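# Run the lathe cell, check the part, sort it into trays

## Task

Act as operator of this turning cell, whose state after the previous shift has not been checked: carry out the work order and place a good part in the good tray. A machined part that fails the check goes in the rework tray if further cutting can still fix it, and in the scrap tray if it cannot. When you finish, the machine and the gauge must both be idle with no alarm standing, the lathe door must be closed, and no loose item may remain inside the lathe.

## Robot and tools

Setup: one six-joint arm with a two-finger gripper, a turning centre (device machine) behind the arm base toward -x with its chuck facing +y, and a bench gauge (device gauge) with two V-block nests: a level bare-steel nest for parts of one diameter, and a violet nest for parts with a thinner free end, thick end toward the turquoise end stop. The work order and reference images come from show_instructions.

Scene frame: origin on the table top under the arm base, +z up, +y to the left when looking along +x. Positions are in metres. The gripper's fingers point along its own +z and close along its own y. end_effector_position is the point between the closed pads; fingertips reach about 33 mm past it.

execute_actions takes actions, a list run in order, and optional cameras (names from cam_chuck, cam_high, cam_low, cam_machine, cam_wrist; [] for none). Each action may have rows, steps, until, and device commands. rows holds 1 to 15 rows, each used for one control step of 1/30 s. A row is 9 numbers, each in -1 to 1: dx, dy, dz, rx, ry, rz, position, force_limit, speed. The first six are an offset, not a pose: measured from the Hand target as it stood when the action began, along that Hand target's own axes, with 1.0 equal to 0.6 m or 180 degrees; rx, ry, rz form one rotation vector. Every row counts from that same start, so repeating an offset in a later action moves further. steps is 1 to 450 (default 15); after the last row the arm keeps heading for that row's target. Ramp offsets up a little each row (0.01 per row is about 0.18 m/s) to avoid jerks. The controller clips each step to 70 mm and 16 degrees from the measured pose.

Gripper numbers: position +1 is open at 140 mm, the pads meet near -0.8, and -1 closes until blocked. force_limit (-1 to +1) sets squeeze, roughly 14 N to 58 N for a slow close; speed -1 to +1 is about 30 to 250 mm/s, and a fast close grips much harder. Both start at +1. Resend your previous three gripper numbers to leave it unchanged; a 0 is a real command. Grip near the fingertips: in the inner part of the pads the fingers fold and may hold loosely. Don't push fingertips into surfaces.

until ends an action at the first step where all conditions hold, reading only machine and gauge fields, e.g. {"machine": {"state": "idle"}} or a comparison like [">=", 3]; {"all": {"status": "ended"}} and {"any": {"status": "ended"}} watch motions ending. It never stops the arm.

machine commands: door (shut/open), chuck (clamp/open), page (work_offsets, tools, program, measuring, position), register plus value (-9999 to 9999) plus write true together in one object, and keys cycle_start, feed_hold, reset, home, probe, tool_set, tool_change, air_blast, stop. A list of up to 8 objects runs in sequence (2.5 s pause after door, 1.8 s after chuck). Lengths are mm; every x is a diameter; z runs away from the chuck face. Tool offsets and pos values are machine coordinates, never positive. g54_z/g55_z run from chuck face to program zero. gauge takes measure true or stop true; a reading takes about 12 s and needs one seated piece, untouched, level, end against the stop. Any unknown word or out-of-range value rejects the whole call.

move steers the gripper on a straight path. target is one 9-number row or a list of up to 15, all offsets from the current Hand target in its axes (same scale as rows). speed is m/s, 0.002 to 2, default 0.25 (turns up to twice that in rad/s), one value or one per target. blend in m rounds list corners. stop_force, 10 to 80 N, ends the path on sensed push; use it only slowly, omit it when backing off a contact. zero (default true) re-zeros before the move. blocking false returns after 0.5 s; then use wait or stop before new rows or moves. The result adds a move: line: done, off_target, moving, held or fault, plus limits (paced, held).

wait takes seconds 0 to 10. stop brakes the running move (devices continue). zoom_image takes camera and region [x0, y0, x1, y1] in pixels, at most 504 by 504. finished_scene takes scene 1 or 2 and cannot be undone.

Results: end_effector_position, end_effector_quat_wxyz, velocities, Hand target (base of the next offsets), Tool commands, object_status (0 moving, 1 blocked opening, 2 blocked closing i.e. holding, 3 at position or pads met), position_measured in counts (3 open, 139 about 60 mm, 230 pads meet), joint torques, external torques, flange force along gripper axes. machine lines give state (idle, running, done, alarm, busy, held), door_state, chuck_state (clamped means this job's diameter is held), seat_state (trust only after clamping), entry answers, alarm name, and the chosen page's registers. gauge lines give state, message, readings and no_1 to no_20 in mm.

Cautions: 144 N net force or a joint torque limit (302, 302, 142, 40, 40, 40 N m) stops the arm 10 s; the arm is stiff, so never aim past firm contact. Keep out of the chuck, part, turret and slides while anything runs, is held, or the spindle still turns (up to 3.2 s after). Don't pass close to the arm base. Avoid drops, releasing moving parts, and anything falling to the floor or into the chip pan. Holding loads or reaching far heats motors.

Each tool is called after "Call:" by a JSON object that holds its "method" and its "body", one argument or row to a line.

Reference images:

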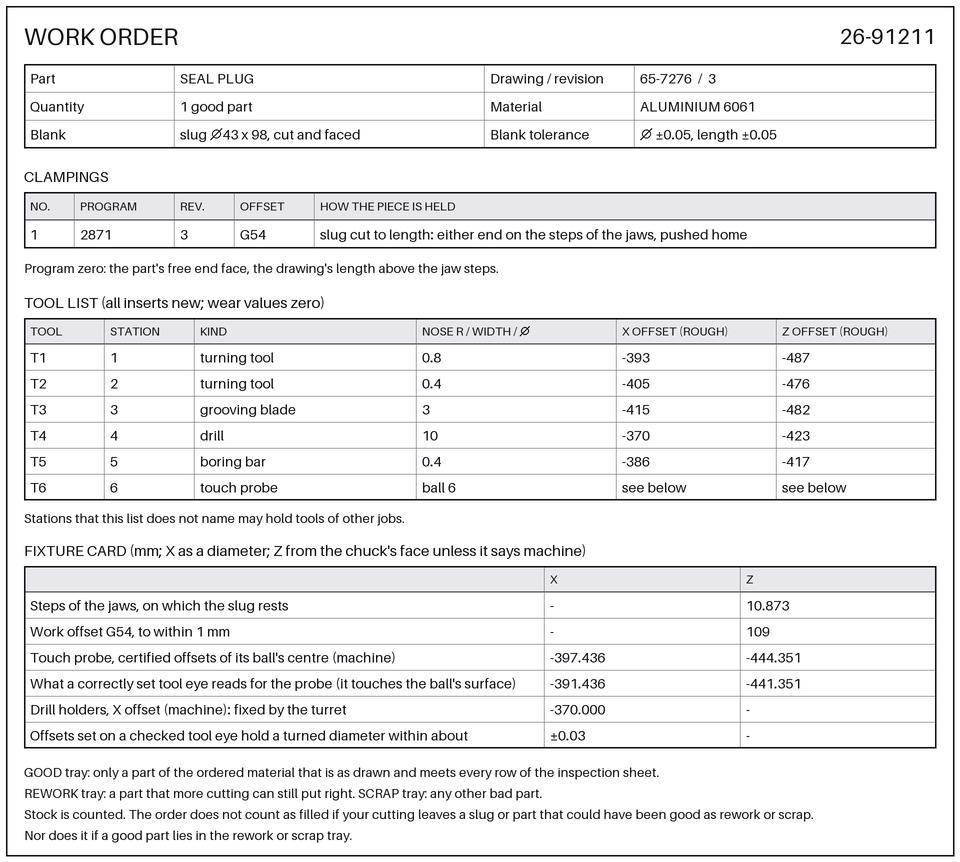

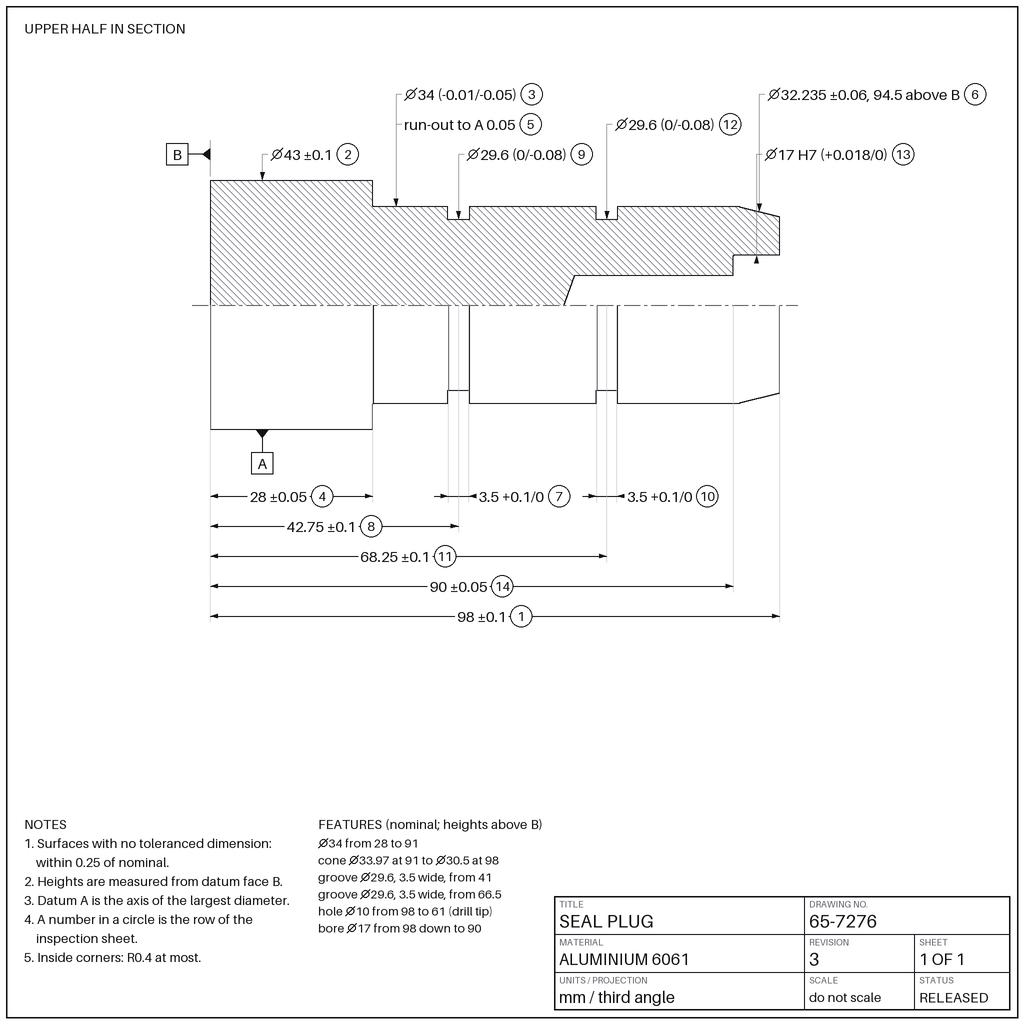

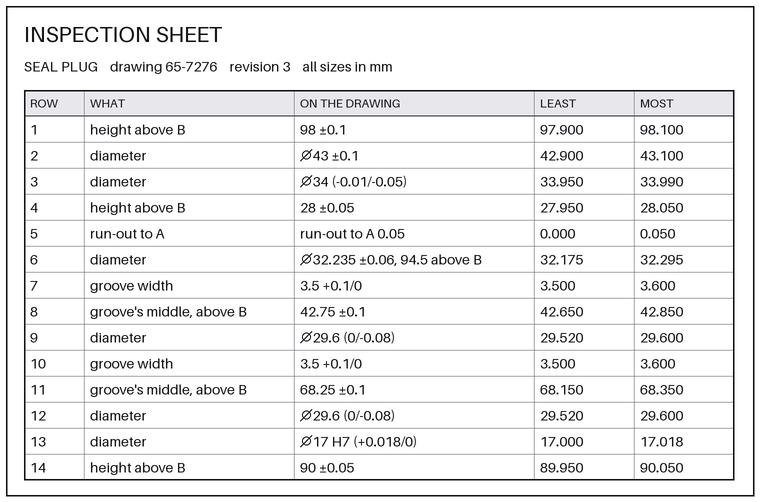

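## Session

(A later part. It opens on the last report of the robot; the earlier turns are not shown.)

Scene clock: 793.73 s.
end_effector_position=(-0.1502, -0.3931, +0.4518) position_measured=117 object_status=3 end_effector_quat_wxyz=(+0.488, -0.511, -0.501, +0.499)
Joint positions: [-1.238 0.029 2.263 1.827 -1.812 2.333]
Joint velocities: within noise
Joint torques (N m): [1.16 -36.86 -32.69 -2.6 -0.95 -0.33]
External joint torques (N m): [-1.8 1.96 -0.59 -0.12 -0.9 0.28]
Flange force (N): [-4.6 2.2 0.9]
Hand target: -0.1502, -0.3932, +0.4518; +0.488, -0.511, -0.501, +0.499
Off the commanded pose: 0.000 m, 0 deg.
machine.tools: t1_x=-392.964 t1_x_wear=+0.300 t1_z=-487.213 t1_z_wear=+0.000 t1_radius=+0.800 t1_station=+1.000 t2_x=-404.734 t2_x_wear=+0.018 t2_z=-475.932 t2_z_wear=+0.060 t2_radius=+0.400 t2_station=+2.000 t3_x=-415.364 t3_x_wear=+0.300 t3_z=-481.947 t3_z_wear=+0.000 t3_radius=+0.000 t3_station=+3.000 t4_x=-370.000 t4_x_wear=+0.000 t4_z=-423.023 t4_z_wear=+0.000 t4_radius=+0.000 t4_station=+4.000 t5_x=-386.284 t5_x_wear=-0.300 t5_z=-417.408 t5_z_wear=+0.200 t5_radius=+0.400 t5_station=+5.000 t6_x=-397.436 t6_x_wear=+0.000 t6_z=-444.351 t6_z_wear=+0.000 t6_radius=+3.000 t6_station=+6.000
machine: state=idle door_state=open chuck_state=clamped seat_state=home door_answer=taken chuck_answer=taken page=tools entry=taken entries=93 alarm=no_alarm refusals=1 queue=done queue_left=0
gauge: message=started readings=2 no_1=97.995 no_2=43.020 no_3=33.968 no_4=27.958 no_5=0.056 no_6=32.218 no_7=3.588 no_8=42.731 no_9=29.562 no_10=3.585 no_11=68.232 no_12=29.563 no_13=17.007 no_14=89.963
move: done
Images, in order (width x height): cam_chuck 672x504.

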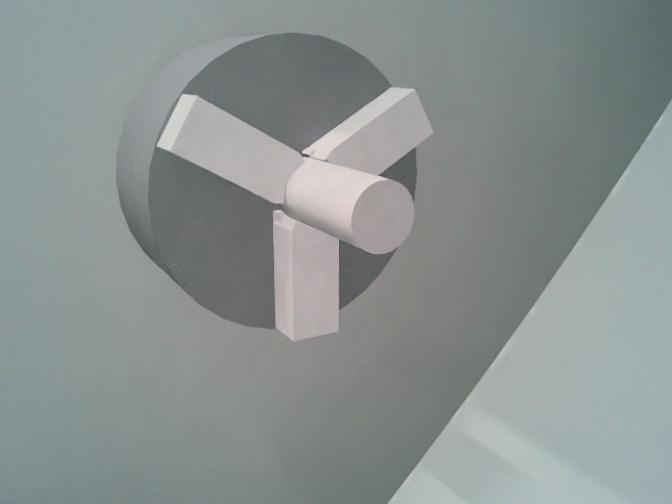

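Call:
{"method": "execute_actions", "body": {
  "actions": [
    {"machine":[{"page":"measuring"},{"door":"shut"},{"register":"tool_call","value":6,"write":true,"tool_change":true},{"register":"probe_x","value":60,"write":true},{"register":"probe_z","value":65.873,"write":true},{"register":"probe_move_x","value":-40,"write":true},{"register":"probe_move_z","value":0,"write":true},{"probe":true}],"steps":450,"until":{"machine":{"queue":"done"}}},
    {"steps":300,"until":{"machine":{"state":"idle"}}}
  ],
  "cameras": []
}}

Call:
{"method": "execute_actions", "body": {
  "actions": [
    {"machine":[{"register":"probe_z","value":92,"write":true},{"probe":true}],"steps":450,"until":{"machine":{"queue":"done"}}},
    {"steps":300,"until":{"machine":{"state":"idle"}}}
  ],
  "cameras": []
}}

Call:
{"method": "execute_actions", "body": {
  "actions": [
    {"machine":[{"register":"probe_z","value":35.5,"write":true},{"probe":true}],"steps":450,"until":{"machine":{"queue":"done"}}},
    {"steps":300,"until":{"machine":{"state":"idle"}}}
  ],
  "cameras": []
}}

Call:
{"method": "execute_actions", "body": {
  "actions": [
    {"machine":[{"register":"probe_move_x","value":0,"write":true},{"register":"probe_x","value":25,"write":true},{"register":"probe_z","value":118,"write":true},{"register":"probe_move_z","value":-15,"write":true},{"probe":true}],"steps":450,"until":{"machine":{"queue":"done"}}},
    {"steps":300,"until":{"machine":{"state":"idle"}}}
  ],
  "cameras": []
}}

Scene clock: 810.77 s.
end_effector_position=(-0.1502, -0.3932, +0.4518) position_measured=117 object_status=3 end_effector_quat_wxyz=(+0.488, -0.511, -0.501, +0.499)
Joint positions: [-1.237 0.029 2.263 1.827 -1.812 2.333]
Joint velocities: within noise
Joint torques (N m): [0.88 -36.96 -33.04 -2.65 -0.94 -0.29]
External joint torques (N m): [-1.46 2.08 -0.24 -0.08 -0.91 0.25]
External joint torques at the end of the 1st action: [-2.14 2.17 -0.27 -0.02 -0.88 0.24]
Flange force (N): [-4.0 2.7 0.3]
Flange force at the end of the 1st action (N): [-4.7 2.8 1.6]
Hand target: -0.1502, -0.3932, +0.4518; +0.488, -0.511, -0.501, +0.499
Tool commands: gripper/position=+0.1 gripper/force_limit=+0.0 gripper/speed=-1.0
Off the commanded pose: 0.000 m, 0 deg.
machine.measuring: probe_x=+60.000 probe_z=+65.873 probe_move_x=-40.000 probe_move_z=+0.000 probe_radius=+2.992 eye_x=+63.772 eye_z=+148.902 probe_touched=+1 probe_found_x=+33.960 probe_found_z=+65.873 set_x=-386.284 set_z=-417.407
machine: state=idle door_state=shut chuck_state=clamped seat_state=home door_answer=taken chuck_answer=taken page=measuring entry=taken entries=100 alarm=no_alarm refusals=1 queue=done queue_left=0
gauge: message=started readings=2 no_1=97.995 no_2=43.020 no_3=33.968 no_4=27.958 no_5=0.056 no_6=32.218 no_7=3.588 no_8=42.731 no_9=29.562 no_10=3.585 no_11=68.232 no_12=29.563 no_13=17.007 no_14=89.963
No camera images: "cameras" was empty.

Scene clock: 816.93 s.
end_effector_position=(-0.1502, -0.3932, +0.4518) position_measured=117 object_status=3 end_effector_quat_wxyz=(+0.488, -0.511, -0.501, +0.499)
Joint positions: [-1.237 0.029 2.263 1.827 -1.812 2.333]
Joint velocities: within noise
Joint torques (N m): [1.12 -37.01 -33.3 -2.7 -0.93 -0.33]
External joint torques (N m): [-1.65 2.08 -0.01 -0.04 -0.91 0.28]
External joint torques at the end of the 1st action: [-2.05 2.24 -0.11 -0.04 -0.96 0.29]
Flange force (N): [-3.7 2.9 0.8]
Flange force at the end of the 1st action (N): [-4.4 3.1 1.4]
Hand target: -0.1502, -0.3932, +0.4518; +0.488, -0.511, -0.501, +0.499
Tool commands: gripper/position=+0.1 gripper/force_limit=+0.0 gripper/speed=-1.0
Off the commanded pose: 0.000 m, 0 deg.
machine.measuring: probe_x=+60.000 probe_z=+92.000 probe_move_x=-40.000 probe_move_z=+0.000 probe_radius=+2.992 eye_x=+63.772 eye_z=+148.902 probe_touched=+1 probe_found_x=+33.949 probe_found_z=+92.000 set_x=-386.284 set_z=-417.407
machine: state=idle door_state=shut chuck_state=clamped seat_state=home door_answer=taken chuck_answer=taken page=measuring entry=taken entries=102 alarm=no_alarm refusals=1 queue=done queue_left=0
gauge: message=started readings=2 no_1=97.995 no_2=43.020 no_3=33.968 no_4=27.958 no_5=0.056 no_6=32.218 no_7=3.588 no_8=42.731 no_9=29.562 no_10=3.585 no_11=68.232 no_12=29.563 no_13=17.007 no_14=89.963
No camera images: "cameras" was empty.

Scene clock: 822.80 s.
end_effector_position=(-0.1502, -0.3932, +0.4518) position_measured=117 object_status=3 end_effector_quat_wxyz=(+0.488, -0.511, -0.501, +0.499)
Joint positions: [-1.237 0.029 2.263 1.827 -1.812 2.333]
Joint velocities: within noise
Joint torques (N m): [1.14 -36.63 -33.26 -2.71 -0.96 -0.32]
External joint torques (N m): [-1.66 1.67 -0.04 -0.03 -0.89 0.27]
External joint torques at the end of the 1st action: [-1.48 1.87 -0.02 -0.03 -0.94 0.29]
Flange force (N): [-3.2 2.3 1.0]
Flange force at the end of the 1st action (N): [-3.3 2.7 0.5]
Hand target: -0.1502, -0.3932, +0.4518; +0.488, -0.511, -0.501, +0.499
Tool commands: gripper/position=+0.1 gripper/force_limit=+0.0 gripper/speed=-1.0
Off the commanded pose: 0.000 m, 0 deg.
machine.measuring: probe_x=+60.000 probe_z=+35.500 probe_move_x=-40.000 probe_move_z=+0.000 probe_radius=+2.992 eye_x=+63.772 eye_z=+148.902 probe_touched=+1 probe_found_x=+43.030 probe_found_z=+35.500 set_x=-386.284 set_z=-417.407
machine: state=idle door_state=shut chuck_state=clamped seat_state=home door_answer=taken chuck_answer=taken page=measuring entry=taken entries=104 alarm=no_alarm refusals=1 queue=done queue_left=0
gauge: message=started readings=2 no_1=97.995 no_2=43.020 no_3=33.968 no_4=27.958 no_5=0.056 no_6=32.218 no_7=3.588 no_8=42.731 no_9=29.562 no_10=3.585 no_11=68.232 no_12=29.563 no_13=17.007 no_14=89.963
No camera images: "cameras" was empty.

Scene clock: 829.20 s.
end_effector_position=(-0.1502, -0.3932, +0.4518) position_measured=117 object_status=3 end_effector_quat_wxyz=(+0.488, -0.511, -0.501, +0.499)
Joint positions: [-1.237 0.029 2.263 1.827 -1.812 2.333]
Joint velocities: within noise
Joint torques (N m): [1 -36.61 -33.16 -2.73 -0.92 -0.27]
External joint torques (N m): [-1.56 1.7 -0.1 0.01 -0.93 0.22]
External joint torques at the end of the 1st action: [-1.81 2.08 -0.24 -0.03 -0.86 0.25]
Flange force (N): [-3.2 2.2 0.7]
Flange force at the end of the 1st action (N): [-4.2 2.7 1.0]
Hand target: -0.1502, -0.3932, +0.4518; +0.488, -0.511, -0.501, +0.499
Tool commands: gripper/position=+0.1 gripper/force_limit=+0.0 gripper/speed=-1.0
Off the commanded pose: 0.000 m, 0 deg.
machine.measuring: probe_x=+25.000 probe_z=+118.000 probe_move_x=+0.000 probe_move_z=-15.000 probe_radius=+2.992 eye_x=+63.772 eye_z=+148.902 probe_touched=+1 probe_found_x=+25.000 probe_found_z=+108.883 set_x=-386.284 set_z=-417.407
machine: state=idle door_state=shut chuck_state=clamped seat_state=home door_answer=taken chuck_answer=taken page=measuring entry=taken entries=109 alarm=no_alarm refusals=1 queue=done queue_left=0
gauge: message=started readings=2 no_1=97.995 no_2=43.020 no_3=33.968 no_4=27.958 no_5=0.056 no_6=32.218 no_7=3.588 no_8=42.731 no_9=29.562 no_10=3.585 no_11=68.232 no_12=29.563 no_13=17.007 no_14=89.963
No camera images: "cameras" was empty.

Call:
{"method": "execute_actions", "body": {
  "actions": [
    {"machine":[{"page":"program"},{"register":"t2_x_wear","value":0.020,"write":true},{"home":true}],"steps":300,"until":{"machine":{"queue":"done"}}},
    {"steps":300,"until":{"machine":{"state":"idle"}}},
    {"machine":{"cycle_start":true},"steps":60},
    {"steps":450,"until":{"machine":{"state":["!=","running"]}}},
    {"steps":450,"until":{"machine":{"state":["!=","running"]}}},
    {"steps":450,"until":{"machine":{"state":["!=","running"]}}},
    {"steps":450,"until":{"machine":{"state":["!=","running"]}}},
    {"steps":450,"until":{"machine":{"state":["!=","running"]}}},
    {"steps":450,"until":{"machine":{"state":["!=","running"]}}},
    {"steps":450,"until":{"machine":{"state":["!=","running"]}}},
    {"steps":450,"until":{"machine":{"state":["!=","running"]}}},
    {"steps":450,"until":{"machine":{"state":"done"}}}
  ],
  "cameras": ["cam_machine"]
}}

Scene clock: 948.63 s.
end_effector_position=(-0.1502, -0.3932, +0.4518) position_measured=117 object_status=3 end_effector_quat_wxyz=(+0.488, -0.511, -0.501, +0.499)
Joint positions: [-1.237 0.029 2.263 1.827 -1.812 2.333]
Joint velocities: within noise
Joint torques (N m): [1.35 -36.97 -33.26 -2.7 -0.94 -0.3]
External joint torques (N m): [-1.91 2.04 -0.05 -0.03 -0.91 0.25]
External joint torques at the end of the 8th action: [-1.01 1.81 -0.16 0.01 -0.9 0.28]
External joint torques at the end of the 9th action: [-1.33 1.93 0 0.02 -0.86 0.23]
External joint torques at the end of the 10th action: [-1.77 2.4 -0.17 -0.05 -0.93 0.29]
External joint torques at the end of the 11th action: [-1.59 2.13 -0.16 -0.07 -0.95 0.24]
Flange force (N): [-3.9 2.8 1.3]
Flange force at the end of the 8th action (N): [-3.1 2.5 -0.6]
Flange force at the end of the 9th action (N): [-3.3 2.7 0.2]
Flange force at the end of the 10th action (N): [-4.5 3.3 0.7]
Flange force at the end of the 11th action (N): [-4.0 2.8 0.5]
Hand target: -0.1502, -0.3932, +0.4518; +0.488, -0.511, -0.501, +0.499
Tool commands: gripper/position=+0.1 gripper/force_limit=+0.0 gripper/speed=-1.0
Off the commanded pose: 0.000 m, 0 deg.
machine.program: program=+2871 tool_call=+6 tool_in_place=+5 program_revision=+3 program_offset=+54 load_peak=+0 stored1_number=+2871 stored1_revision=+3 stored2_number=+6563 stored2_revision=+6 stored3_number=+8716 stored3_revision=+5 stored4_number=+0 stored4_revision=+0 cycles=+3
machine: state=done door_state=shut chuck_state=clamped seat_state=home door_answer=taken chuck_answer=taken page=program entry=taken entries=112 alarm=no_alarm refusals=1 queue=done queue_left=0
gauge: message=started readings=2 no_1=97.995 no_2=43.020 no_3=33.968 no_4=27.958 no_5=0.056 no_6=32.218 no_7=3.588 no_8=42.731 no_9=29.562 no_10=3.585 no_11=68.232 no_12=29.563 no_13=17.007 no_14=89.963
Images, in order (width x height): cam_machine 672x504.

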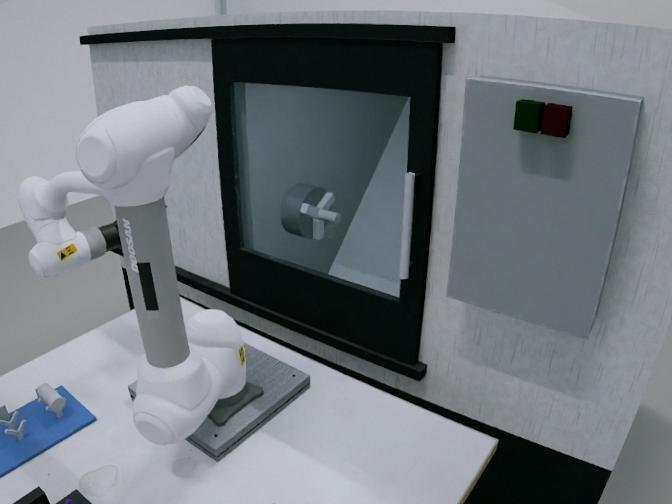

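Call:
{"method": "execute_actions", "body": {
  "actions": [
    {"machine":{"door":"open"},"steps":200,"until":{"machine":{"door_state":"open"}}}
  ],
  "cameras": []
}}

Call:
{"method": "move", "body": {
  "target": [
    [0.1033,0.0415,0.3335,0,0,0,0.1,0,-1],
    [0.2385,0.099,0.5848,0,0,0,0.1,0,-1],
    [0.4558,0.2138,0.7688,0,-0.147,0,0.1,0,-1]
  ],
  "speed": 0.25,
  "blend": [0.05,0.04,0],
  "cameras": []
}}

Scene clock: 951.33 s.
end_effector_position=(-0.1502, -0.3932, +0.4518) position_measured=117 object_status=3 end_effector_quat_wxyz=(+0.488, -0.511, -0.501, +0.499)
Joint positions: [-1.237 0.029 2.263 1.827 -1.812 2.333]
Joint velocities: within noise
Joint torques (N m): [0.95 -36.94 -33.22 -2.74 -0.9 -0.29]
External joint torques (N m): [-1.5 2.05 -0.08 0.01 -0.95 0.24]
Flange force (N): [-3.6 2.8 0.3]
Hand target: -0.1502, -0.3932, +0.4518; +0.488, -0.511, -0.501, +0.499
Tool commands: gripper/position=+0.1 gripper/force_limit=+0.0 gripper/speed=-1.0
Off the commanded pose: 0.000 m, 0 deg.
machine.program: program=+2871 tool_call=+6 tool_in_place=+5 program_revision=+3 program_offset=+54 load_peak=+0 stored1_number=+2871 stored1_revision=+3 stored2_number=+6563 stored2_revision=+6 stored3_number=+8716 stored3_revision=+5 stored4_number=+0 stored4_revision=+0 cycles=+3
machine: state=done door_state=open chuck_state=clamped seat_state=home door_answer=taken chuck_answer=taken page=program entry=taken entries=112 alarm=no_alarm refusals=1 queue=running queue_left=0
gauge: message=started readings=2 no_1=97.995 no_2=43.020 no_3=33.968 no_4=27.958 no_5=0.056 no_6=32.218 no_7=3.588 no_8=42.731 no_9=29.562 no_10=3.585 no_11=68.232 no_12=29.563 no_13=17.007 no_14=89.963
No camera images: "cameras" was empty.

Scene clock: 954.47 s.
end_effector_position=(-0.6079, -0.1225, +0.3062) position_measured=117 object_status=3 end_effector_quat_wxyz=(-0.361, +0.384, +0.600, -0.602)
Joint positions: [-3.338 0.123 2.588 -0.695 -1.21 3.428]
Joint velocities: within noise
Joint torques (N m): [2.56 -31.39 -16.92 2.04 -1.7 -0.34]
External joint torques (N m): [-2.09 1.63 -0.08 0 -0.94 0.29]
Flange force (N): [7.4 6.2 -2.9]
Hand target: -0.6079, -0.1224, +0.3062; -0.361, +0.384, +0.600, -0.602
Off the commanded pose: 0.000 m, 0 deg.
machine.program: program=+2871 tool_call=+6 tool_in_place=+5 program_revision=+3 program_offset=+54 load_peak=+0 stored1_number=+2871 stored1_revision=+3 stored2_number=+6563 stored2_revision=+6 stored3_number=+8716 stored3_revision=+5 stored4_number=+0 stored4_revision=+0 cycles=+3
machine: state=done door_state=open chuck_state=clamped seat_state=home door_answer=taken chuck_answer=taken page=program entry=taken entries=112 alarm=no_alarm refusals=1 queue=done queue_left=0
gauge: message=started readings=2 no_1=97.995 no_2=43.020 no_3=33.968 no_4=27.958 no_5=0.056 no_6=32.218 no_7=3.588 no_8=42.731 no_9=29.562 no_10=3.585 no_11=68.232 no_12=29.563 no_13=17.007 no_14=89.963
move: done
No camera images: "cameras" was empty.

Call:
{"method": "move", "body": {
  "target": [0.0005,0.0003,0.2810,0,0,0,0.1,0,-1],
  "speed": 0.12,
  "cameras": ["cam_wrist","cam_chuck"]
}}

Call:
{"method": "execute_actions", "body": {
  "actions": [
    {"rows":[[0,0,0,0,0,0,-1,-1,-1]],"steps":100}
  ],
  "cameras": []
}}

Scene clock: 957.87 s.
end_effector_position=(-0.7589, -0.1973, +0.3036) position_measured=117 object_status=3 end_effector_quat_wxyz=(-0.361, +0.384, +0.600, -0.602)
Joint positions: [-3.117 0.31 2.319 -0.481 -1.086 3.387]
Joint velocities: within noise
Joint torques (N m): [1.88 -55.64 -20.99 2.35 -1.78 -0.28]
External joint torques (N m): [-1.28 3.27 -0.28 0.04 -0.89 0.23]
Flange force (N): [4.4 7.6 2.1]
Hand target: -0.7589, -0.1973, +0.3036; -0.361, +0.384, +0.600, -0.602
Off the commanded pose: 0.000 m, 0 deg.
machine.program: program=+2871 tool_call=+6 tool_in_place=+5 program_revision=+3 program_offset=+54 load_peak=+0 stored1_number=+2871 stored1_revision=+3 stored2_number=+6563 stored2_revision=+6 stored3_number=+8716 stored3_revision=+5 stored4_number=+0 stored4_revision=+0 cycles=+3
machine: state=done door_state=open chuck_state=clamped seat_state=home door_answer=taken chuck_answer=taken page=program entry=taken entries=112 alarm=no_alarm refusals=1 queue=done queue_left=0
gauge: message=started readings=2 no_1=97.995 no_2=43.020 no_3=33.968 no_4=27.958 no_5=0.056 no_6=32.218 no_7=3.588 no_8=42.731 no_9=29.562 no_10=3.585 no_11=68.232 no_12=29.563 no_13=17.007 no_14=89.963
move: done
Images, in order (width x height): cam_chuck 672x504, cam_wrist 672x504.

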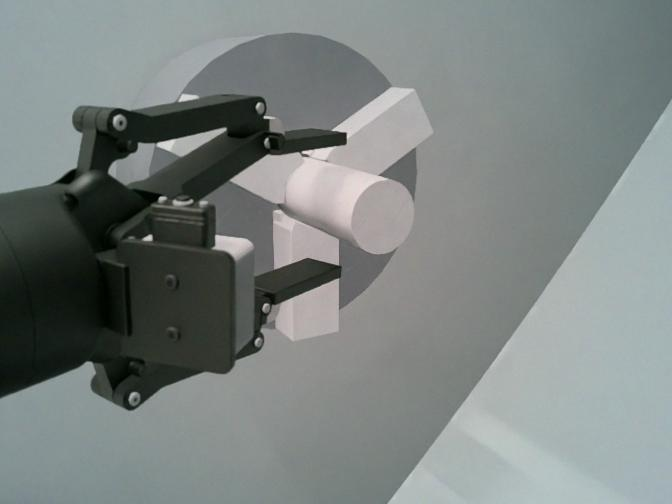

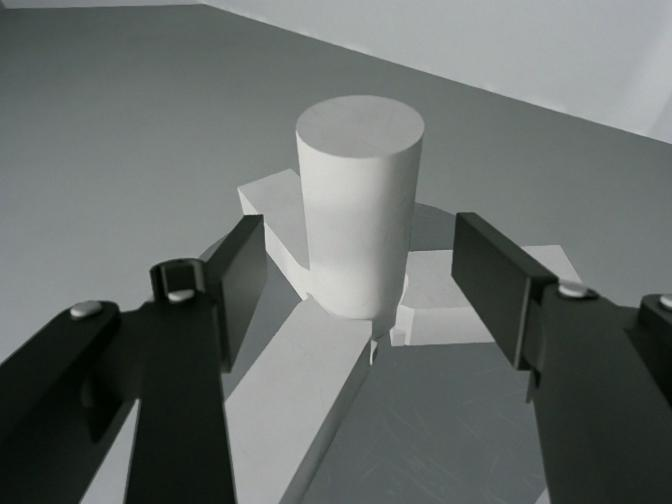

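Scene clock: 961.40 s.
end_effector_position=(-0.7589, -0.1973, +0.3036) position_measured=167 object_status=2 end_effector_quat_wxyz=(-0.361, +0.384, +0.600, -0.602)
Joint positions: [-3.117 0.31 2.319 -0.481 -1.086 3.387]
Joint velocities: within noise
Joint torques (N m): [3.55 -49.28 -21.59 1.97 0.29 -0.25]
External joint torques (N m): [-2.86 -3.12 0.31 0.42 -2.98 0.2]
Flange force (N): [4.2 0.4 -8.4]
Hand target: -0.7589, -0.1973, +0.3036; -0.361, +0.384, +0.600, -0.602
Off the commanded pose: 0.000 m, 0 deg.
machine.program: program=+2871 tool_call=+6 tool_in_place=+5 program_revision=+3 program_offset=+54 load_peak=+0 stored1_number=+2871 stored1_revision=+3 stored2_number=+6563 stored2_revision=+6 stored3_number=+8716 stored3_revision=+5 stored4_number=+0 stored4_revision=+0 cycles=+3
machine: state=done door_state=open chuck_state=clamped seat_state=home door_answer=taken chuck_answer=taken page=program entry=taken entries=112 alarm=no_alarm refusals=1 queue=done queue_left=0
gauge: message=started readings=2 no_1=97.995 no_2=43.020 no_3=33.968 no_4=27.958 no_5=0.056 no_6=32.218 no_7=3.588 no_8=42.731 no_9=29.562 no_10=3.585 no_11=68.232 no_12=29.563 no_13=17.007 no_14=89.963
No camera images: "cameras" was empty.

Call:
{"method": "execute_actions", "body": {
  "actions": [
    {"rows":[[0,-0.0004,-0.0002,0,0,0,-1,-1,-1]],"steps":20},
    {"rows":[[0,0,0,0,0,0,-0.98,0,-1]],"steps":45}
  ],
  "cameras": []
}}

Call:
{"method": "execute_actions", "body": {
  "actions": [
    {"machine":{"chuck":"open"},"steps":150,"until":{"machine":{"chuck_state":"open"}}}
  ],
  "cameras": []
}}

Call:
{"method": "move", "body": {
  "target": [0.1191,-0.0025,-0.06,0,0,0,-0.98,0,-1],
  "speed": 0.07,
  "stop_force": 25,
  "cameras": ["cam_wrist"]
}}

Scene clock: 964.03 s.
end_effector_position=(-0.7588, -0.1972, +0.3039) position_measured=170 object_status=2 end_effector_quat_wxyz=(-0.361, +0.384, +0.600, -0.602)
Joint positions: [-3.117 0.309 2.319 -0.481 -1.085 3.387]
Joint velocities: within noise
Joint torques (N m): [5.04 -53.05 -27.16 2.24 -1.43 -0.33]
External joint torques (N m): [-4.44 0.83 5.87 0.16 -1.24 0.28]
External joint torques at the end of the 1st action: [-3.62 3.7 -0.46 0.53 -0.65 0.18]
Flange force (N): [5.7 6.5 -13.9]
Flange force at the end of the 1st action (N): [8.1 8.2 1.4]
Hand target: -0.7588, -0.1973, +0.3039; -0.361, +0.384, +0.600, -0.602
Off the commanded pose: 0.000 m, 0 deg.
machine.program: program=+2871 tool_call=+6 tool_in_place=+5 program_revision=+3 program_offset=+54 load_peak=+0 stored1_number=+2871 stored1_revision=+3 stored2_number=+6563 stored2_revision=+6 stored3_number=+8716 stored3_revision=+5 stored4_number=+0 stored4_revision=+0 cycles=+3
machine: state=done door_state=open chuck_state=clamped seat_state=home door_answer=taken chuck_answer=taken page=program entry=taken entries=112 alarm=no_alarm refusals=1 queue=done queue_left=0
gauge: message=started readings=2 no_1=97.995 no_2=43.020 no_3=33.968 no_4=27.958 no_5=0.056 no_6=32.218 no_7=3.588 no_8=42.731 no_9=29.562 no_10=3.585 no_11=68.232 no_12=29.563 no_13=17.007 no_14=89.963
No camera images: "cameras" was empty.

Scene clock: 964.87 s.
end_effector_position=(-0.7589, -0.1972, +0.3039) position_measured=170 object_status=2 end_effector_quat_wxyz=(-0.361, +0.384, +0.600, -0.602)
Joint positions: [-3.117 0.309 2.319 -0.481 -1.085 3.387]
Joint velocities: within noise
Joint torques (N m): [3.5 -57.85 -23.22 2.18 -3.05 -0.3]
External joint torques (N m): [-2.78 5.47 1.93 0.21 0.36 0.25]
Flange force (N): [6.2 10.2 0.5]
Hand target: -0.7588, -0.1973, +0.3039; -0.361, +0.384, +0.600, -0.602
Tool commands: gripper/position=-0.98 gripper/force_limit=+0.0 gripper/speed=-1.0
Off the commanded pose: 0.000 m, 0 deg.
machine.program: program=+2871 tool_call=+6 tool_in_place=+5 program_revision=+3 program_offset=+54 load_peak=+0 stored1_number=+2871 stored1_revision=+3 stored2_number=+6563 stored2_revision=+6 stored3_number=+8716 stored3_revision=+5 stored4_number=+0 stored4_revision=+0 cycles=+3
machine: state=idle door_state=open chuck_state=open seat_state=home door_answer=taken chuck_answer=taken page=program entry=taken entries=112 alarm=no_alarm refusals=1 queue=running queue_left=0
gauge: message=started readings=2 no_1=97.995 no_2=43.020 no_3=33.968 no_4=27.958 no_5=0.056 no_6=32.218 no_7=3.588 no_8=42.731 no_9=29.562 no_10=3.585 no_11=68.232 no_12=29.563 no_13=17.007 no_14=89.963
No camera images: "cameras" was empty.

Scene clock: 966.83 s.
end_effector_position=(-0.7585, -0.1172, +0.3038) position_measured=170 object_status=2 end_effector_quat_wxyz=(-0.361, +0.384, +0.600, -0.602)
Joint positions: [-3.29 0.304 2.323 -0.668 -1.131 3.467]
Joint velocities: within noise
Joint torques (N m): [1.98 -56.88 -22.53 2.72 -3 -0.35]
External joint torques (N m): [-1.25 5.67 2.08 -0.33 0.37 0.3]
Flange force (N): [4.5 10.3 0.7]
Hand target: -0.7585, -0.1172, +0.3037; -0.361, +0.384, +0.600, -0.602
Off the commanded pose: 0.000 m, 0 deg.
machine.program: program=+2871 tool_call=+6 tool_in_place=+5 program_revision=+3 program_offset=+54 load_peak=+0 stored1_number=+2871 stored1_revision=+3 stored2_number=+6563 stored2_revision=+6 stored3_number=+8716 stored3_revision=+5 stored4_number=+0 stored4_revision=+0 cycles=+3
machine: state=idle door_state=open chuck_state=open seat_state=open door_answer=taken chuck_answer=taken page=program entry=taken entries=112 alarm=no_alarm refusals=1 queue=done queue_left=0
gauge: message=started readings=2 no_1=97.995 no_2=43.020 no_3=33.968 no_4=27.958 no_5=0.056 no_6=32.218 no_7=3.588 no_8=42.731 no_9=29.562 no_10=3.585 no_11=68.232 no_12=29.563 no_13=17.007 no_14=89.963
move: done
Images, in order (width x height): cam_wrist 672x504.

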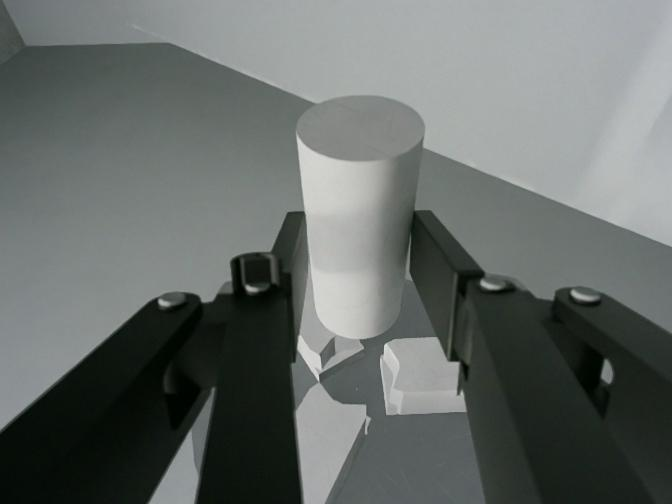

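Call:
{"method": "move", "body": {
  "target": [
    [-0.1702,-0.036,-0.2148,0,0,0,-0.98,0,-1],
    [-0.3963,-0.1118,-0.2903,0,0.148,0,-0.98,0,-1],
    [-0.6292,-0.1692,-0.455,0,0.148,0,-0.98,0,-1],
    [-0.8692,-0.2087,-0.7088,0,0.148,0,-0.98,0,-1]
  ],
  "speed": 0.22,
  "blend": [0.02,0.04,0.05,0],
  "cameras": []
}}

Call:
{"method": "move", "body": {
  "target": [
    [0.0153,-0.0525,-0.1683,0,0,0,-0.98,0,-1],
    [0.1457,-0.1145,-0.8373,-0.0964,-0.3855,-0.3860,-0.98,0,-1]
  ],
  "speed": 0.35,
  "blend": [0.04,0],
  "cameras": []
}}

Call:
{"method": "move", "body": {
  "target": [
    [-0.5885,0.3598,-0.2425,-0.0964,-0.3854,-0.3884,-0.98,0,-1],
    [-0.8362,0.5303,-0.042,-0.0964,-0.3854,-0.3884,-0.98,0,-1]
  ],
  "speed": [0.35,0.2],
  "blend": [0.04,0],
  "cameras": ["cam_wrist"]
}}

Scene clock: 971.20 s.
end_effector_position=(-0.1489, -0.3919, +0.4503) position_measured=170 object_status=2 end_effector_quat_wxyz=(+0.489, -0.512, -0.500, +0.498)
Joint positions: [-1.235 0.031 2.264 1.832 -1.816 2.337]
Joint velocities: within noise
Joint torques (N m): [1.21 -38.65 -33.96 -3.66 -1.88 -0.33]
External joint torques (N m): [-1.84 3.62 0.79 0.92 0.01 0.28]
Flange force (N): [-4.8 6.9 0.8]
Hand target: -0.1489, -0.3919, +0.4503; +0.489, -0.512, -0.500, +0.498
Off the commanded pose: 0.000 m, 0 deg.
machine.program: program=+2871 tool_call=+6 tool_in_place=+5 program_revision=+3 program_offset=+54 load_peak=+0 stored1_number=+2871 stored1_revision=+3 stored2_number=+6563 stored2_revision=+6 stored3_number=+8716 stored3_revision=+5 stored4_number=+0 stored4_revision=+0 cycles=+3
machine: state=idle door_state=open chuck_state=open seat_state=open door_answer=taken chuck_answer=taken page=program entry=taken entries=112 alarm=no_alarm refusals=1 queue=done queue_left=0
gauge: message=started readings=2 no_1=97.995 no_2=43.020 no_3=33.968 no_4=27.958 no_5=0.056 no_6=32.218 no_7=3.588 no_8=42.731 no_9=29.562 no_10=3.585 no_11=68.232 no_12=29.563 no_13=17.007 no_14=89.963
move: done
No camera images: "cameras" was empty.

Scene clock: 974.43 s.
end_effector_position=(+0.3519, -0.3046, +0.5302) position_measured=170 object_status=2 end_effector_quat_wxyz=(-0.246, -0.136, +0.922, -0.266)
Joint positions: [-0.351 -0.101 1.756 2.44 -1.687 0.927]
Joint velocities: within noise
Joint torques (N m): [1.05 -34.35 -43.32 -5.89 0.09 -0.31]
External joint torques (N m): [-1.51 3.95 2.19 0.88 -0.58 0.28]
Flange force (N): [-3.9 -1.3 3.1]
Hand target: +0.3519, -0.3046, +0.5302; -0.246, -0.136, +0.922, -0.266
Off the commanded pose: 0.000 m, 0 deg.
machine.program: program=+2871 tool_call=+6 tool_in_place=+5 program_revision=+3 program_offset=+54 load_peak=+0 stored1_number=+2871 stored1_revision=+3 stored2_number=+6563 stored2_revision=+6 stored3_number=+8716 stored3_revision=+5 stored4_number=+0 stored4_revision=+0 cycles=+3
machine: state=idle door_state=open chuck_state=open seat_state=open door_answer=taken chuck_answer=taken page=program entry=taken entries=112 alarm=no_alarm refusals=1 queue=done queue_left=0
gauge: message=started readings=2 no_1=97.995 no_2=43.020 no_3=33.968 no_4=27.958 no_5=0.056 no_6=32.218 no_7=3.588 no_8=42.731 no_9=29.562 no_10=3.585 no_11=68.232 no_12=29.563 no_13=17.007 no_14=89.963
move: done
No camera images: "cameras" was empty.

Scene clock: 978.43 s.
end_effector_position=(+0.6623, +0.0309, +0.1499) position_measured=170 object_status=2 end_effector_quat_wxyz=(-0.171, +0.690, -0.686, -0.156)
Joint positions: [-0.255 0.364 1.855 3.681 -1.089 -0.541]
Joint velocities: within noise
Joint torques (N m): [0.52 -74.35 -32.93 -1.47 0 -0.2]
External joint torques (N m): [-1.63 6.27 1.27 -0.56 -0.57 0.2]
Flange force (N): [6.3 -5.4 3.6]
Hand target: +0.6623, +0.0309, +0.1498; -0.171, +0.690, -0.686, -0.156
Off the commanded pose: 0.000 m, 0 deg.
machine.program: program=+2871 tool_call=+6 tool_in_place=+5 program_revision=+3 program_offset=+54 load_peak=+0 stored1_number=+2871 stored1_revision=+3 stored2_number=+6563 stored2_revision=+6 stored3_number=+8716 stored3_revision=+5 stored4_number=+0 stored4_revision=+0 cycles=+3
machine: state=idle door_state=open chuck_state=open seat_state=open door_answer=taken chuck_answer=taken page=program entry=taken entries=112 alarm=no_alarm refusals=1 queue=done queue_left=0
gauge: message=started readings=2 no_1=97.995 no_2=43.020 no_3=33.968 no_4=27.958 no_5=0.056 no_6=32.218 no_7=3.588 no_8=42.731 no_9=29.562 no_10=3.585 no_11=68.232 no_12=29.563 no_13=17.007 no_14=89.963
move: done
Images, in order (width x height): cam_wrist 672x504.

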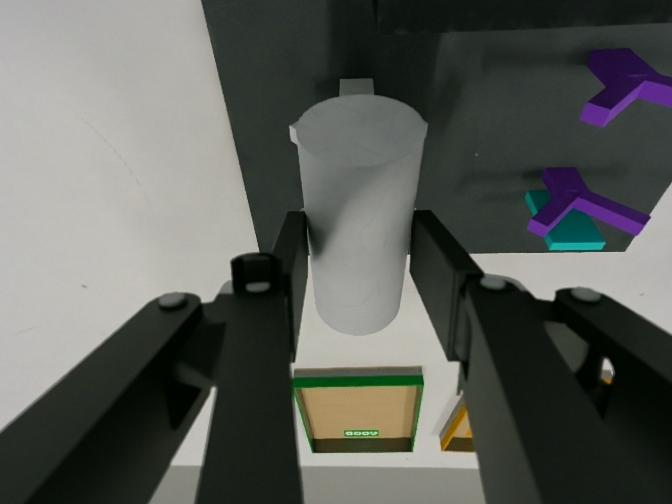

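Call:
{"method": "move", "body": {
  "target": [0.0300,0.0048,0.0594,0,0,0,-0.98,0,-1],
  "speed": 0.08,
  "stop_force": 15,
  "cameras": []
}}

Call:
{"method": "move", "body": {
  "target": [0.006,0,0.0119,0,0,0,-0.98,0,-1],
  "speed": 0.008,
  "stop_force": 10,
  "cameras": ["cam_wrist"]
}}

Scene clock: 979.77 s.
end_effector_position=(+0.6605, +0.0308, +0.1106) position_measured=170 object_status=2 end_effector_quat_wxyz=(-0.171, +0.690, -0.686, -0.155)
Joint positions: [-0.255 0.403 1.886 3.702 -1.029 -0.582]
Joint velocities: within noise
Joint torques (N m): [0.94 -63.57 -21.78 -3.87 0.45 -0.31]
External joint torques (N m): [-2.01 -6.27 -7.9 1.99 -1.06 0.31]
Flange force (N): [-2.3 -7.8 -12.9]
Hand target: +0.6605, +0.0308, +0.1106; -0.171, +0.690, -0.686, -0.155 (not the last commanded pose)
Off the commanded pose: 0.001 m, 0 deg.
machine.program: program=+2871 tool_call=+6 tool_in_place=+5 program_revision=+3 program_offset=+54 load_peak=+0 stored1_number=+2871 stored1_revision=+3 stored2_number=+6563 stored2_revision=+6 stored3_number=+8716 stored3_revision=+5 stored4_number=+0 stored4_revision=+0 cycles=+3
machine: state=idle door_state=open chuck_state=open seat_state=open door_answer=taken chuck_answer=taken page=program entry=taken entries=112 alarm=no_alarm refusals=1 queue=done queue_left=0
gauge: message=started readings=2 no_1=97.995 no_2=43.020 no_3=33.968 no_4=27.958 no_5=0.056 no_6=32.218 no_7=3.588 no_8=42.731 no_9=29.562 no_10=3.585 no_11=68.232 no_12=29.563 no_13=17.007 no_14=89.963
move: contact
No camera images: "cameras" was empty.

Scene clock: 980.43 s.
end_effector_position=(+0.6607, +0.0308, +0.1099) position_measured=170 object_status=2 end_effector_quat_wxyz=(-0.171, +0.690, -0.686, -0.155)
Joint positions: [-0.255 0.404 1.886 3.702 -1.028 -0.583]
Joint velocities: within noise
Joint torques (N m): [2.62 -52.07 -13.45 -5.74 0.74 -0.35]
External joint torques (N m): [-3.71 -17.73 -16.18 3.87 -1.36 0.35]
Flange force (N): [-8.3 -9.6 -29.2]
Hand target: +0.6607, +0.0308, +0.1099; -0.171, +0.690, -0.686, -0.155 (not the last commanded pose)
Off the commanded pose: 0.007 m, 0 deg.
machine.program: program=+2871 tool_call=+6 tool_in_place=+5 program_revision=+3 program_offset=+54 load_peak=+0 stored1_number=+2871 stored1_revision=+3 stored2_number=+6563 stored2_revision=+6 stored3_number=+8716 stored3_revision=+5 stored4_number=+0 stored4_revision=+0 cycles=+3
machine: state=idle door_state=open chuck_state=open seat_state=open door_answer=taken chuck_answer=taken page=program entry=taken entries=112 alarm=no_alarm refusals=1 queue=done queue_left=0
gauge: message=started readings=2 no_1=97.995 no_2=43.020 no_3=33.968 no_4=27.958 no_5=0.056 no_6=32.218 no_7=3.588 no_8=42.731 no_9=29.562 no_10=3.585 no_11=68.232 no_12=29.563 no_13=17.007 no_14=89.963
move: contact
Images, in order (width x height): cam_wrist 672x504.

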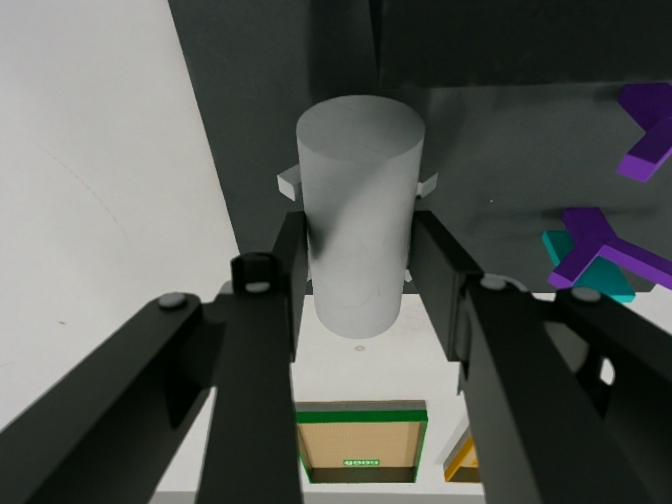

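Call:
{"method": "move", "body": {
  "target": [-0.0006,0,-0.0012,0,0,0,-0.98,0,-1],
  "speed": 0.01,
  "cameras": []
}}

Call:
{"method": "move", "body": {
  "target": [-0.0208,0,0.0105,0,0,0,-0.98,0,-1],
  "speed": 0.01,
  "stop_force": 12,
  "cameras": []
}}

Call:
{"method": "move", "body": {
  "target": [0.0005,0,-0.0002,0,0,0,-0.98,0,-1],
  "speed": 0.01,
  "cameras": []
}}

Call:
{"method": "move", "body": {
  "target": [0.003,0,0.006,0,0,0,-0.98,0,-1],
  "speed": 0.006,
  "stop_force": 12,
  "cameras": []
}}

Call:
{"method": "execute_actions", "body": {
  "actions": [
    {"rows":[[0,0,0,0,0,0,-0.5,0,-1]],"steps":40},
    {"rows":[[0,0,0,0,0,0,0.0,0,-1]],"steps":45}
  ],
  "cameras": ["cam_wrist"]
}}

Scene clock: 981.60 s.
end_effector_position=(+0.6606, +0.0308, +0.1106) position_measured=170 object_status=2 end_effector_quat_wxyz=(-0.171, +0.690, -0.686, -0.155)
Joint positions: [-0.255 0.403 1.885 3.701 -1.029 -0.582]
Joint velocities: within noise
Joint torques (N m): [-0.56 -74.08 -25.03 -3.36 -2.13 -0.17]
External joint torques (N m): [-0.49 4.35 -4.6 1.48 1.52 0.17]
Flange force (N): [3.8 -13.5 3.9]
Hand target: +0.6606, +0.0308, +0.1107; -0.171, +0.690, -0.686, -0.155
Off the commanded pose: 0.000 m, 0 deg.
machine.program: program=+2871 tool_call=+6 tool_in_place=+5 program_revision=+3 program_offset=+54 load_peak=+0 stored1_number=+2871 stored1_revision=+3 stored2_number=+6563 stored2_revision=+6 stored3_number=+8716 stored3_revision=+5 stored4_number=+0 stored4_revision=+0 cycles=+3
machine: state=idle door_state=open chuck_state=open seat_state=open door_answer=taken chuck_answer=taken page=program entry=taken entries=112 alarm=no_alarm refusals=1 queue=done queue_left=0
gauge: message=started readings=2 no_1=97.995 no_2=43.020 no_3=33.968 no_4=27.958 no_5=0.056 no_6=32.218 no_7=3.588 no_8=42.731 no_9=29.562 no_10=3.585 no_11=68.232 no_12=29.563 no_13=17.007 no_14=89.963
move: done
No camera images: "cameras" was empty.

Scene clock: 983.27 s.
end_effector_position=(+0.6607, +0.0413, +0.1107) position_measured=170 object_status=2 end_effector_quat_wxyz=(-0.171, +0.690, -0.686, -0.155)
Joint positions: [-0.24 0.401 1.889 3.706 -1.022 -0.572]
Joint velocities: within noise
Joint torques (N m): [11.83 -72.19 -26.47 2.02 -2.68 -0.2]
External joint torques (N m): [-12.86 2.68 -3.13 -3.88 2.08 0.2]
Flange force (N): [19.1 -5.0 -8.0]
Hand target: +0.6607, +0.0413, +0.1107; -0.171, +0.690, -0.686, -0.155 (not the last commanded pose)
Off the commanded pose: 0.003 m, 0 deg.
machine.program: program=+2871 tool_call=+6 tool_in_place=+5 program_revision=+3 program_offset=+54 load_peak=+0 stored1_number=+2871 stored1_revision=+3 stored2_number=+6563 stored2_revision=+6 stored3_number=+8716 stored3_revision=+5 stored4_number=+0 stored4_revision=+0 cycles=+3
machine: state=idle door_state=open chuck_state=open seat_state=open door_answer=taken chuck_answer=taken page=program entry=taken entries=112 alarm=no_alarm refusals=1 queue=done queue_left=0
gauge: message=started readings=2 no_1=97.995 no_2=43.020 no_3=33.968 no_4=27.958 no_5=0.056 no_6=32.218 no_7=3.588 no_8=42.731 no_9=29.562 no_10=3.585 no_11=68.232 no_12=29.563 no_13=17.007 no_14=89.963
move: contact
No camera images: "cameras" was empty.

Scene clock: 983.97 s.
end_effector_position=(+0.6607, +0.0410, +0.1107) position_measured=170 object_status=2 end_effector_quat_wxyz=(-0.171, +0.690, -0.686, -0.155)
Joint positions: [-0.24 0.401 1.889 3.706 -1.022 -0.572]
Joint velocities: within noise
Joint torques (N m): [5.17 -73.72 -28.23 -0.34 -1.34 -0.26]
External joint torques (N m): [-6.3 4.18 -1.41 -1.53 0.74 0.26]
Flange force (N): [11.2 -5.9 -1.5]
Hand target: +0.6607, +0.0410, +0.1107; -0.171, +0.690, -0.686, -0.155
Off the commanded pose: 0.000 m, 0 deg.
machine.program: program=+2871 tool_call=+6 tool_in_place=+5 program_revision=+3 program_offset=+54 load_peak=+0 stored1_number=+2871 stored1_revision=+3 stored2_number=+6563 stored2_revision=+6 stored3_number=+8716 stored3_revision=+5 stored4_number=+0 stored4_revision=+0 cycles=+3
machine: state=idle door_state=open chuck_state=open seat_state=open door_answer=taken chuck_answer=taken page=program entry=taken entries=112 alarm=no_alarm refusals=1 queue=done queue_left=0
gauge: message=started readings=2 no_1=97.995 no_2=43.020 no_3=33.968 no_4=27.958 no_5=0.056 no_6=32.218 no_7=3.588 no_8=42.731 no_9=29.562 no_10=3.585 no_11=68.232 no_12=29.563 no_13=17.007 no_14=89.963
move: done
No camera images: "cameras" was empty.

Scene clock: 984.63 s.
end_effector_position=(+0.6608, +0.0409, +0.1102) position_measured=170 object_status=2 end_effector_quat_wxyz=(-0.171, +0.690, -0.686, -0.155)
Joint positions: [-0.24 0.402 1.889 3.706 -1.021 -0.573]
Joint velocities: within noise
Joint torques (N m): [8.46 -61.18 -22.98 -0.56 0.79 -0.25]
External joint torques (N m): [-9.52 -8.42 -6.65 -1.31 -1.4 0.25]
Flange force (N): [6.3 -0.8 -22.0]
Hand target: +0.6608, +0.0409, +0.1102; -0.171, +0.690, -0.686, -0.155 (not the last commanded pose)
Off the commanded pose: 0.004 m, 0 deg.
machine.program: program=+2871 tool_call=+6 tool_in_place=+5 program_revision=+3 program_offset=+54 load_peak=+0 stored1_number=+2871 stored1_revision=+3 stored2_number=+6563 stored2_revision=+6 stored3_number=+8716 stored3_revision=+5 stored4_number=+0 stored4_revision=+0 cycles=+3
machine: state=idle door_state=open chuck_state=open seat_state=open door_answer=taken chuck_answer=taken page=program entry=taken entries=112 alarm=no_alarm refusals=1 queue=done queue_left=0
gauge: message=started readings=2 no_1=97.995 no_2=43.020 no_3=33.968 no_4=27.958 no_5=0.056 no_6=32.218 no_7=3.588 no_8=42.731 no_9=29.562 no_10=3.585 no_11=68.232 no_12=29.563 no_13=17.007 no_14=89.963
move: contact
No camera images: "cameras" was empty.

Scene clock: 987.67 s.
end_effector_position=(+0.6608, +0.0409, +0.1102) position_measured=129 object_status=3 end_effector_quat_wxyz=(-0.171, +0.690, -0.686, -0.155)
Joint positions: [-0.24 0.402 1.889 3.706 -1.021 -0.573]
Joint velocities: within noise
Joint torques (N m): [0.84 -73.19 -29.5 -1.88 0.31 -0.24]
External joint torques (N m): [-1.81 3.54 -0.14 0.01 -0.92 0.24]
External joint torques at the end of the 1st action: [-9.22 -8.1 -6.6 -1.36 -1.38 0.31]
Flange force (N): [4.5 -4.7 0.3]
Flange force at the end of the 1st action (N): [6.0 -1.3 -21.5]
Hand target: +0.6608, +0.0409, +0.1102; -0.171, +0.690, -0.686, -0.155
Off the commanded pose: 0.000 m, 0 deg.
machine.program: program=+2871 tool_call=+6 tool_in_place=+5 program_revision=+3 program_offset=+54 load_peak=+0 stored1_number=+2871 stored1_revision=+3 stored2_number=+6563 stored2_revision=+6 stored3_number=+8716 stored3_revision=+5 stored4_number=+0 stored4_revision=+0 cycles=+3
machine: state=idle door_state=open chuck_state=open seat_state=open door_answer=taken chuck_answer=taken page=program entry=taken entries=112 alarm=no_alarm refusals=1 queue=done queue_left=0
gauge: message=started readings=2 no_1=97.995 no_2=43.020 no_3=33.968 no_4=27.958 no_5=0.056 no_6=32.218 no_7=3.588 no_8=42.731 no_9=29.562 no_10=3.585 no_11=68.232 no_12=29.563 no_13=17.007 no_14=89.963
Images, in order (width x height): cam_wrist 672x504.

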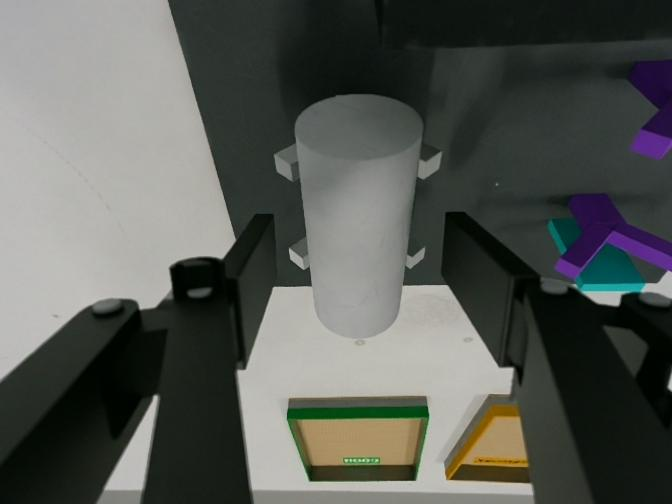

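Call:
{"method": "move", "body": {
  "target": [-0.0899,0,-0.178,0,0,0,0.0,0,-1],
  "speed": 0.15,
  "cameras": ["cam_wrist"]
}}

Call:
{"method": "execute_actions", "body": {
  "actions": [
    {"gauge":{"measure":true},"steps":450,"until":{"gauge":{"readings":[">",2]}}}
  ],
  "cameras": []
}}

Scene clock: 989.07 s.
end_effector_position=(+0.6580, +0.0411, +0.2297) position_measured=129 object_status=3 end_effector_quat_wxyz=(-0.171, +0.690, -0.686, -0.155)
Joint positions: [-0.244 0.282 1.8 3.653 -1.202 -0.457]
Joint velocities: within noise
Joint torques (N m): [0.57 -66.46 -34.8 -2.24 0.42 -0.32]
External joint torques (N m): [-1.52 2.96 -0.26 -0.01 -0.89 0.32]
Flange force (N): [3.2 -4.6 -1.0]
Hand target: +0.6580, +0.0411, +0.2298; -0.171, +0.690, -0.686, -0.155
Off the commanded pose: 0.000 m, 0 deg.
machine.program: program=+2871 tool_call=+6 tool_in_place=+5 program_revision=+3 program_offset=+54 load_peak=+0 stored1_number=+2871 stored1_revision=+3 stored2_number=+6563 stored2_revision=+6 stored3_number=+8716 stored3_revision=+5 stored4_number=+0 stored4_revision=+0 cycles=+3
machine: state=idle door_state=open chuck_state=open seat_state=open door_answer=taken chuck_answer=taken page=program entry=taken entries=112 alarm=no_alarm refusals=1 queue=done queue_left=0
gauge: message=started readings=2 no_1=97.995 no_2=43.020 no_3=33.968 no_4=27.958 no_5=0.056 no_6=32.218 no_7=3.588 no_8=42.731 no_9=29.562 no_10=3.585 no_11=68.232 no_12=29.563 no_13=17.007 no_14=89.963
move: done
Images, in order (width x height): cam_wrist 672x504.

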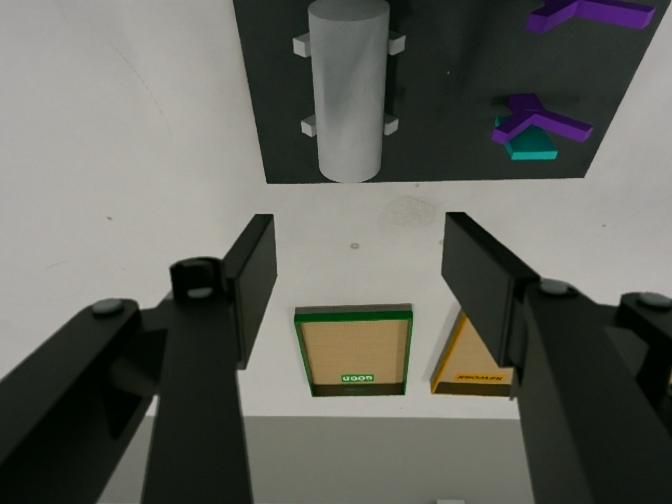

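Scene clock: 1001.27 s.
end_effector_position=(+0.6580, +0.0411, +0.2298) position_measured=129 object_status=3 end_effector_quat_wxyz=(-0.171, +0.690, -0.686, -0.155)
Joint positions: [-0.244 0.282 1.8 3.653 -1.202 -0.457]
Joint velocities: within noise
Joint torques (N m): [0.68 -67.1 -34.86 -2.3 0.36 -0.26]
External joint torques (N m): [-1.65 3.65 -0.18 0.05 -0.83 0.26]
Flange force (N): [3.9 -5.3 -0.5]
Hand target: +0.6580, +0.0411, +0.2298; -0.171, +0.690, -0.686, -0.155
Tool commands: gripper/position=+0.0 gripper/force_limit=+0.0 gripper/speed=-1.0
Off the commanded pose: 0.000 m, 0 deg.
machine.program: program=+2871 tool_call=+6 tool_in_place=+5 program_revision=+3 program_offset=+54 load_peak=+0 stored1_number=+2871 stored1_revision=+3 stored2_number=+6563 stored2_revision=+6 stored3_number=+8716 stored3_revision=+5 stored4_number=+0 stored4_revision=+0 cycles=+3
machine: state=idle door_state=open chuck_state=open seat_state=open door_answer=taken chuck_answer=taken page=program entry=taken entries=112 alarm=no_alarm refusals=1 queue=done queue_left=0
gauge: message=started readings=3 no_1=97.999 no_2=43.020 no_3=33.968 no_4=27.966 no_5=0.052 no_6=32.208 no_7=3.587 no_8=42.732 no_9=29.562 no_10=3.585 no_11=68.230 no_12=29.560 no_13=17.004 no_14=89.960
No camera images: "cameras" was empty.


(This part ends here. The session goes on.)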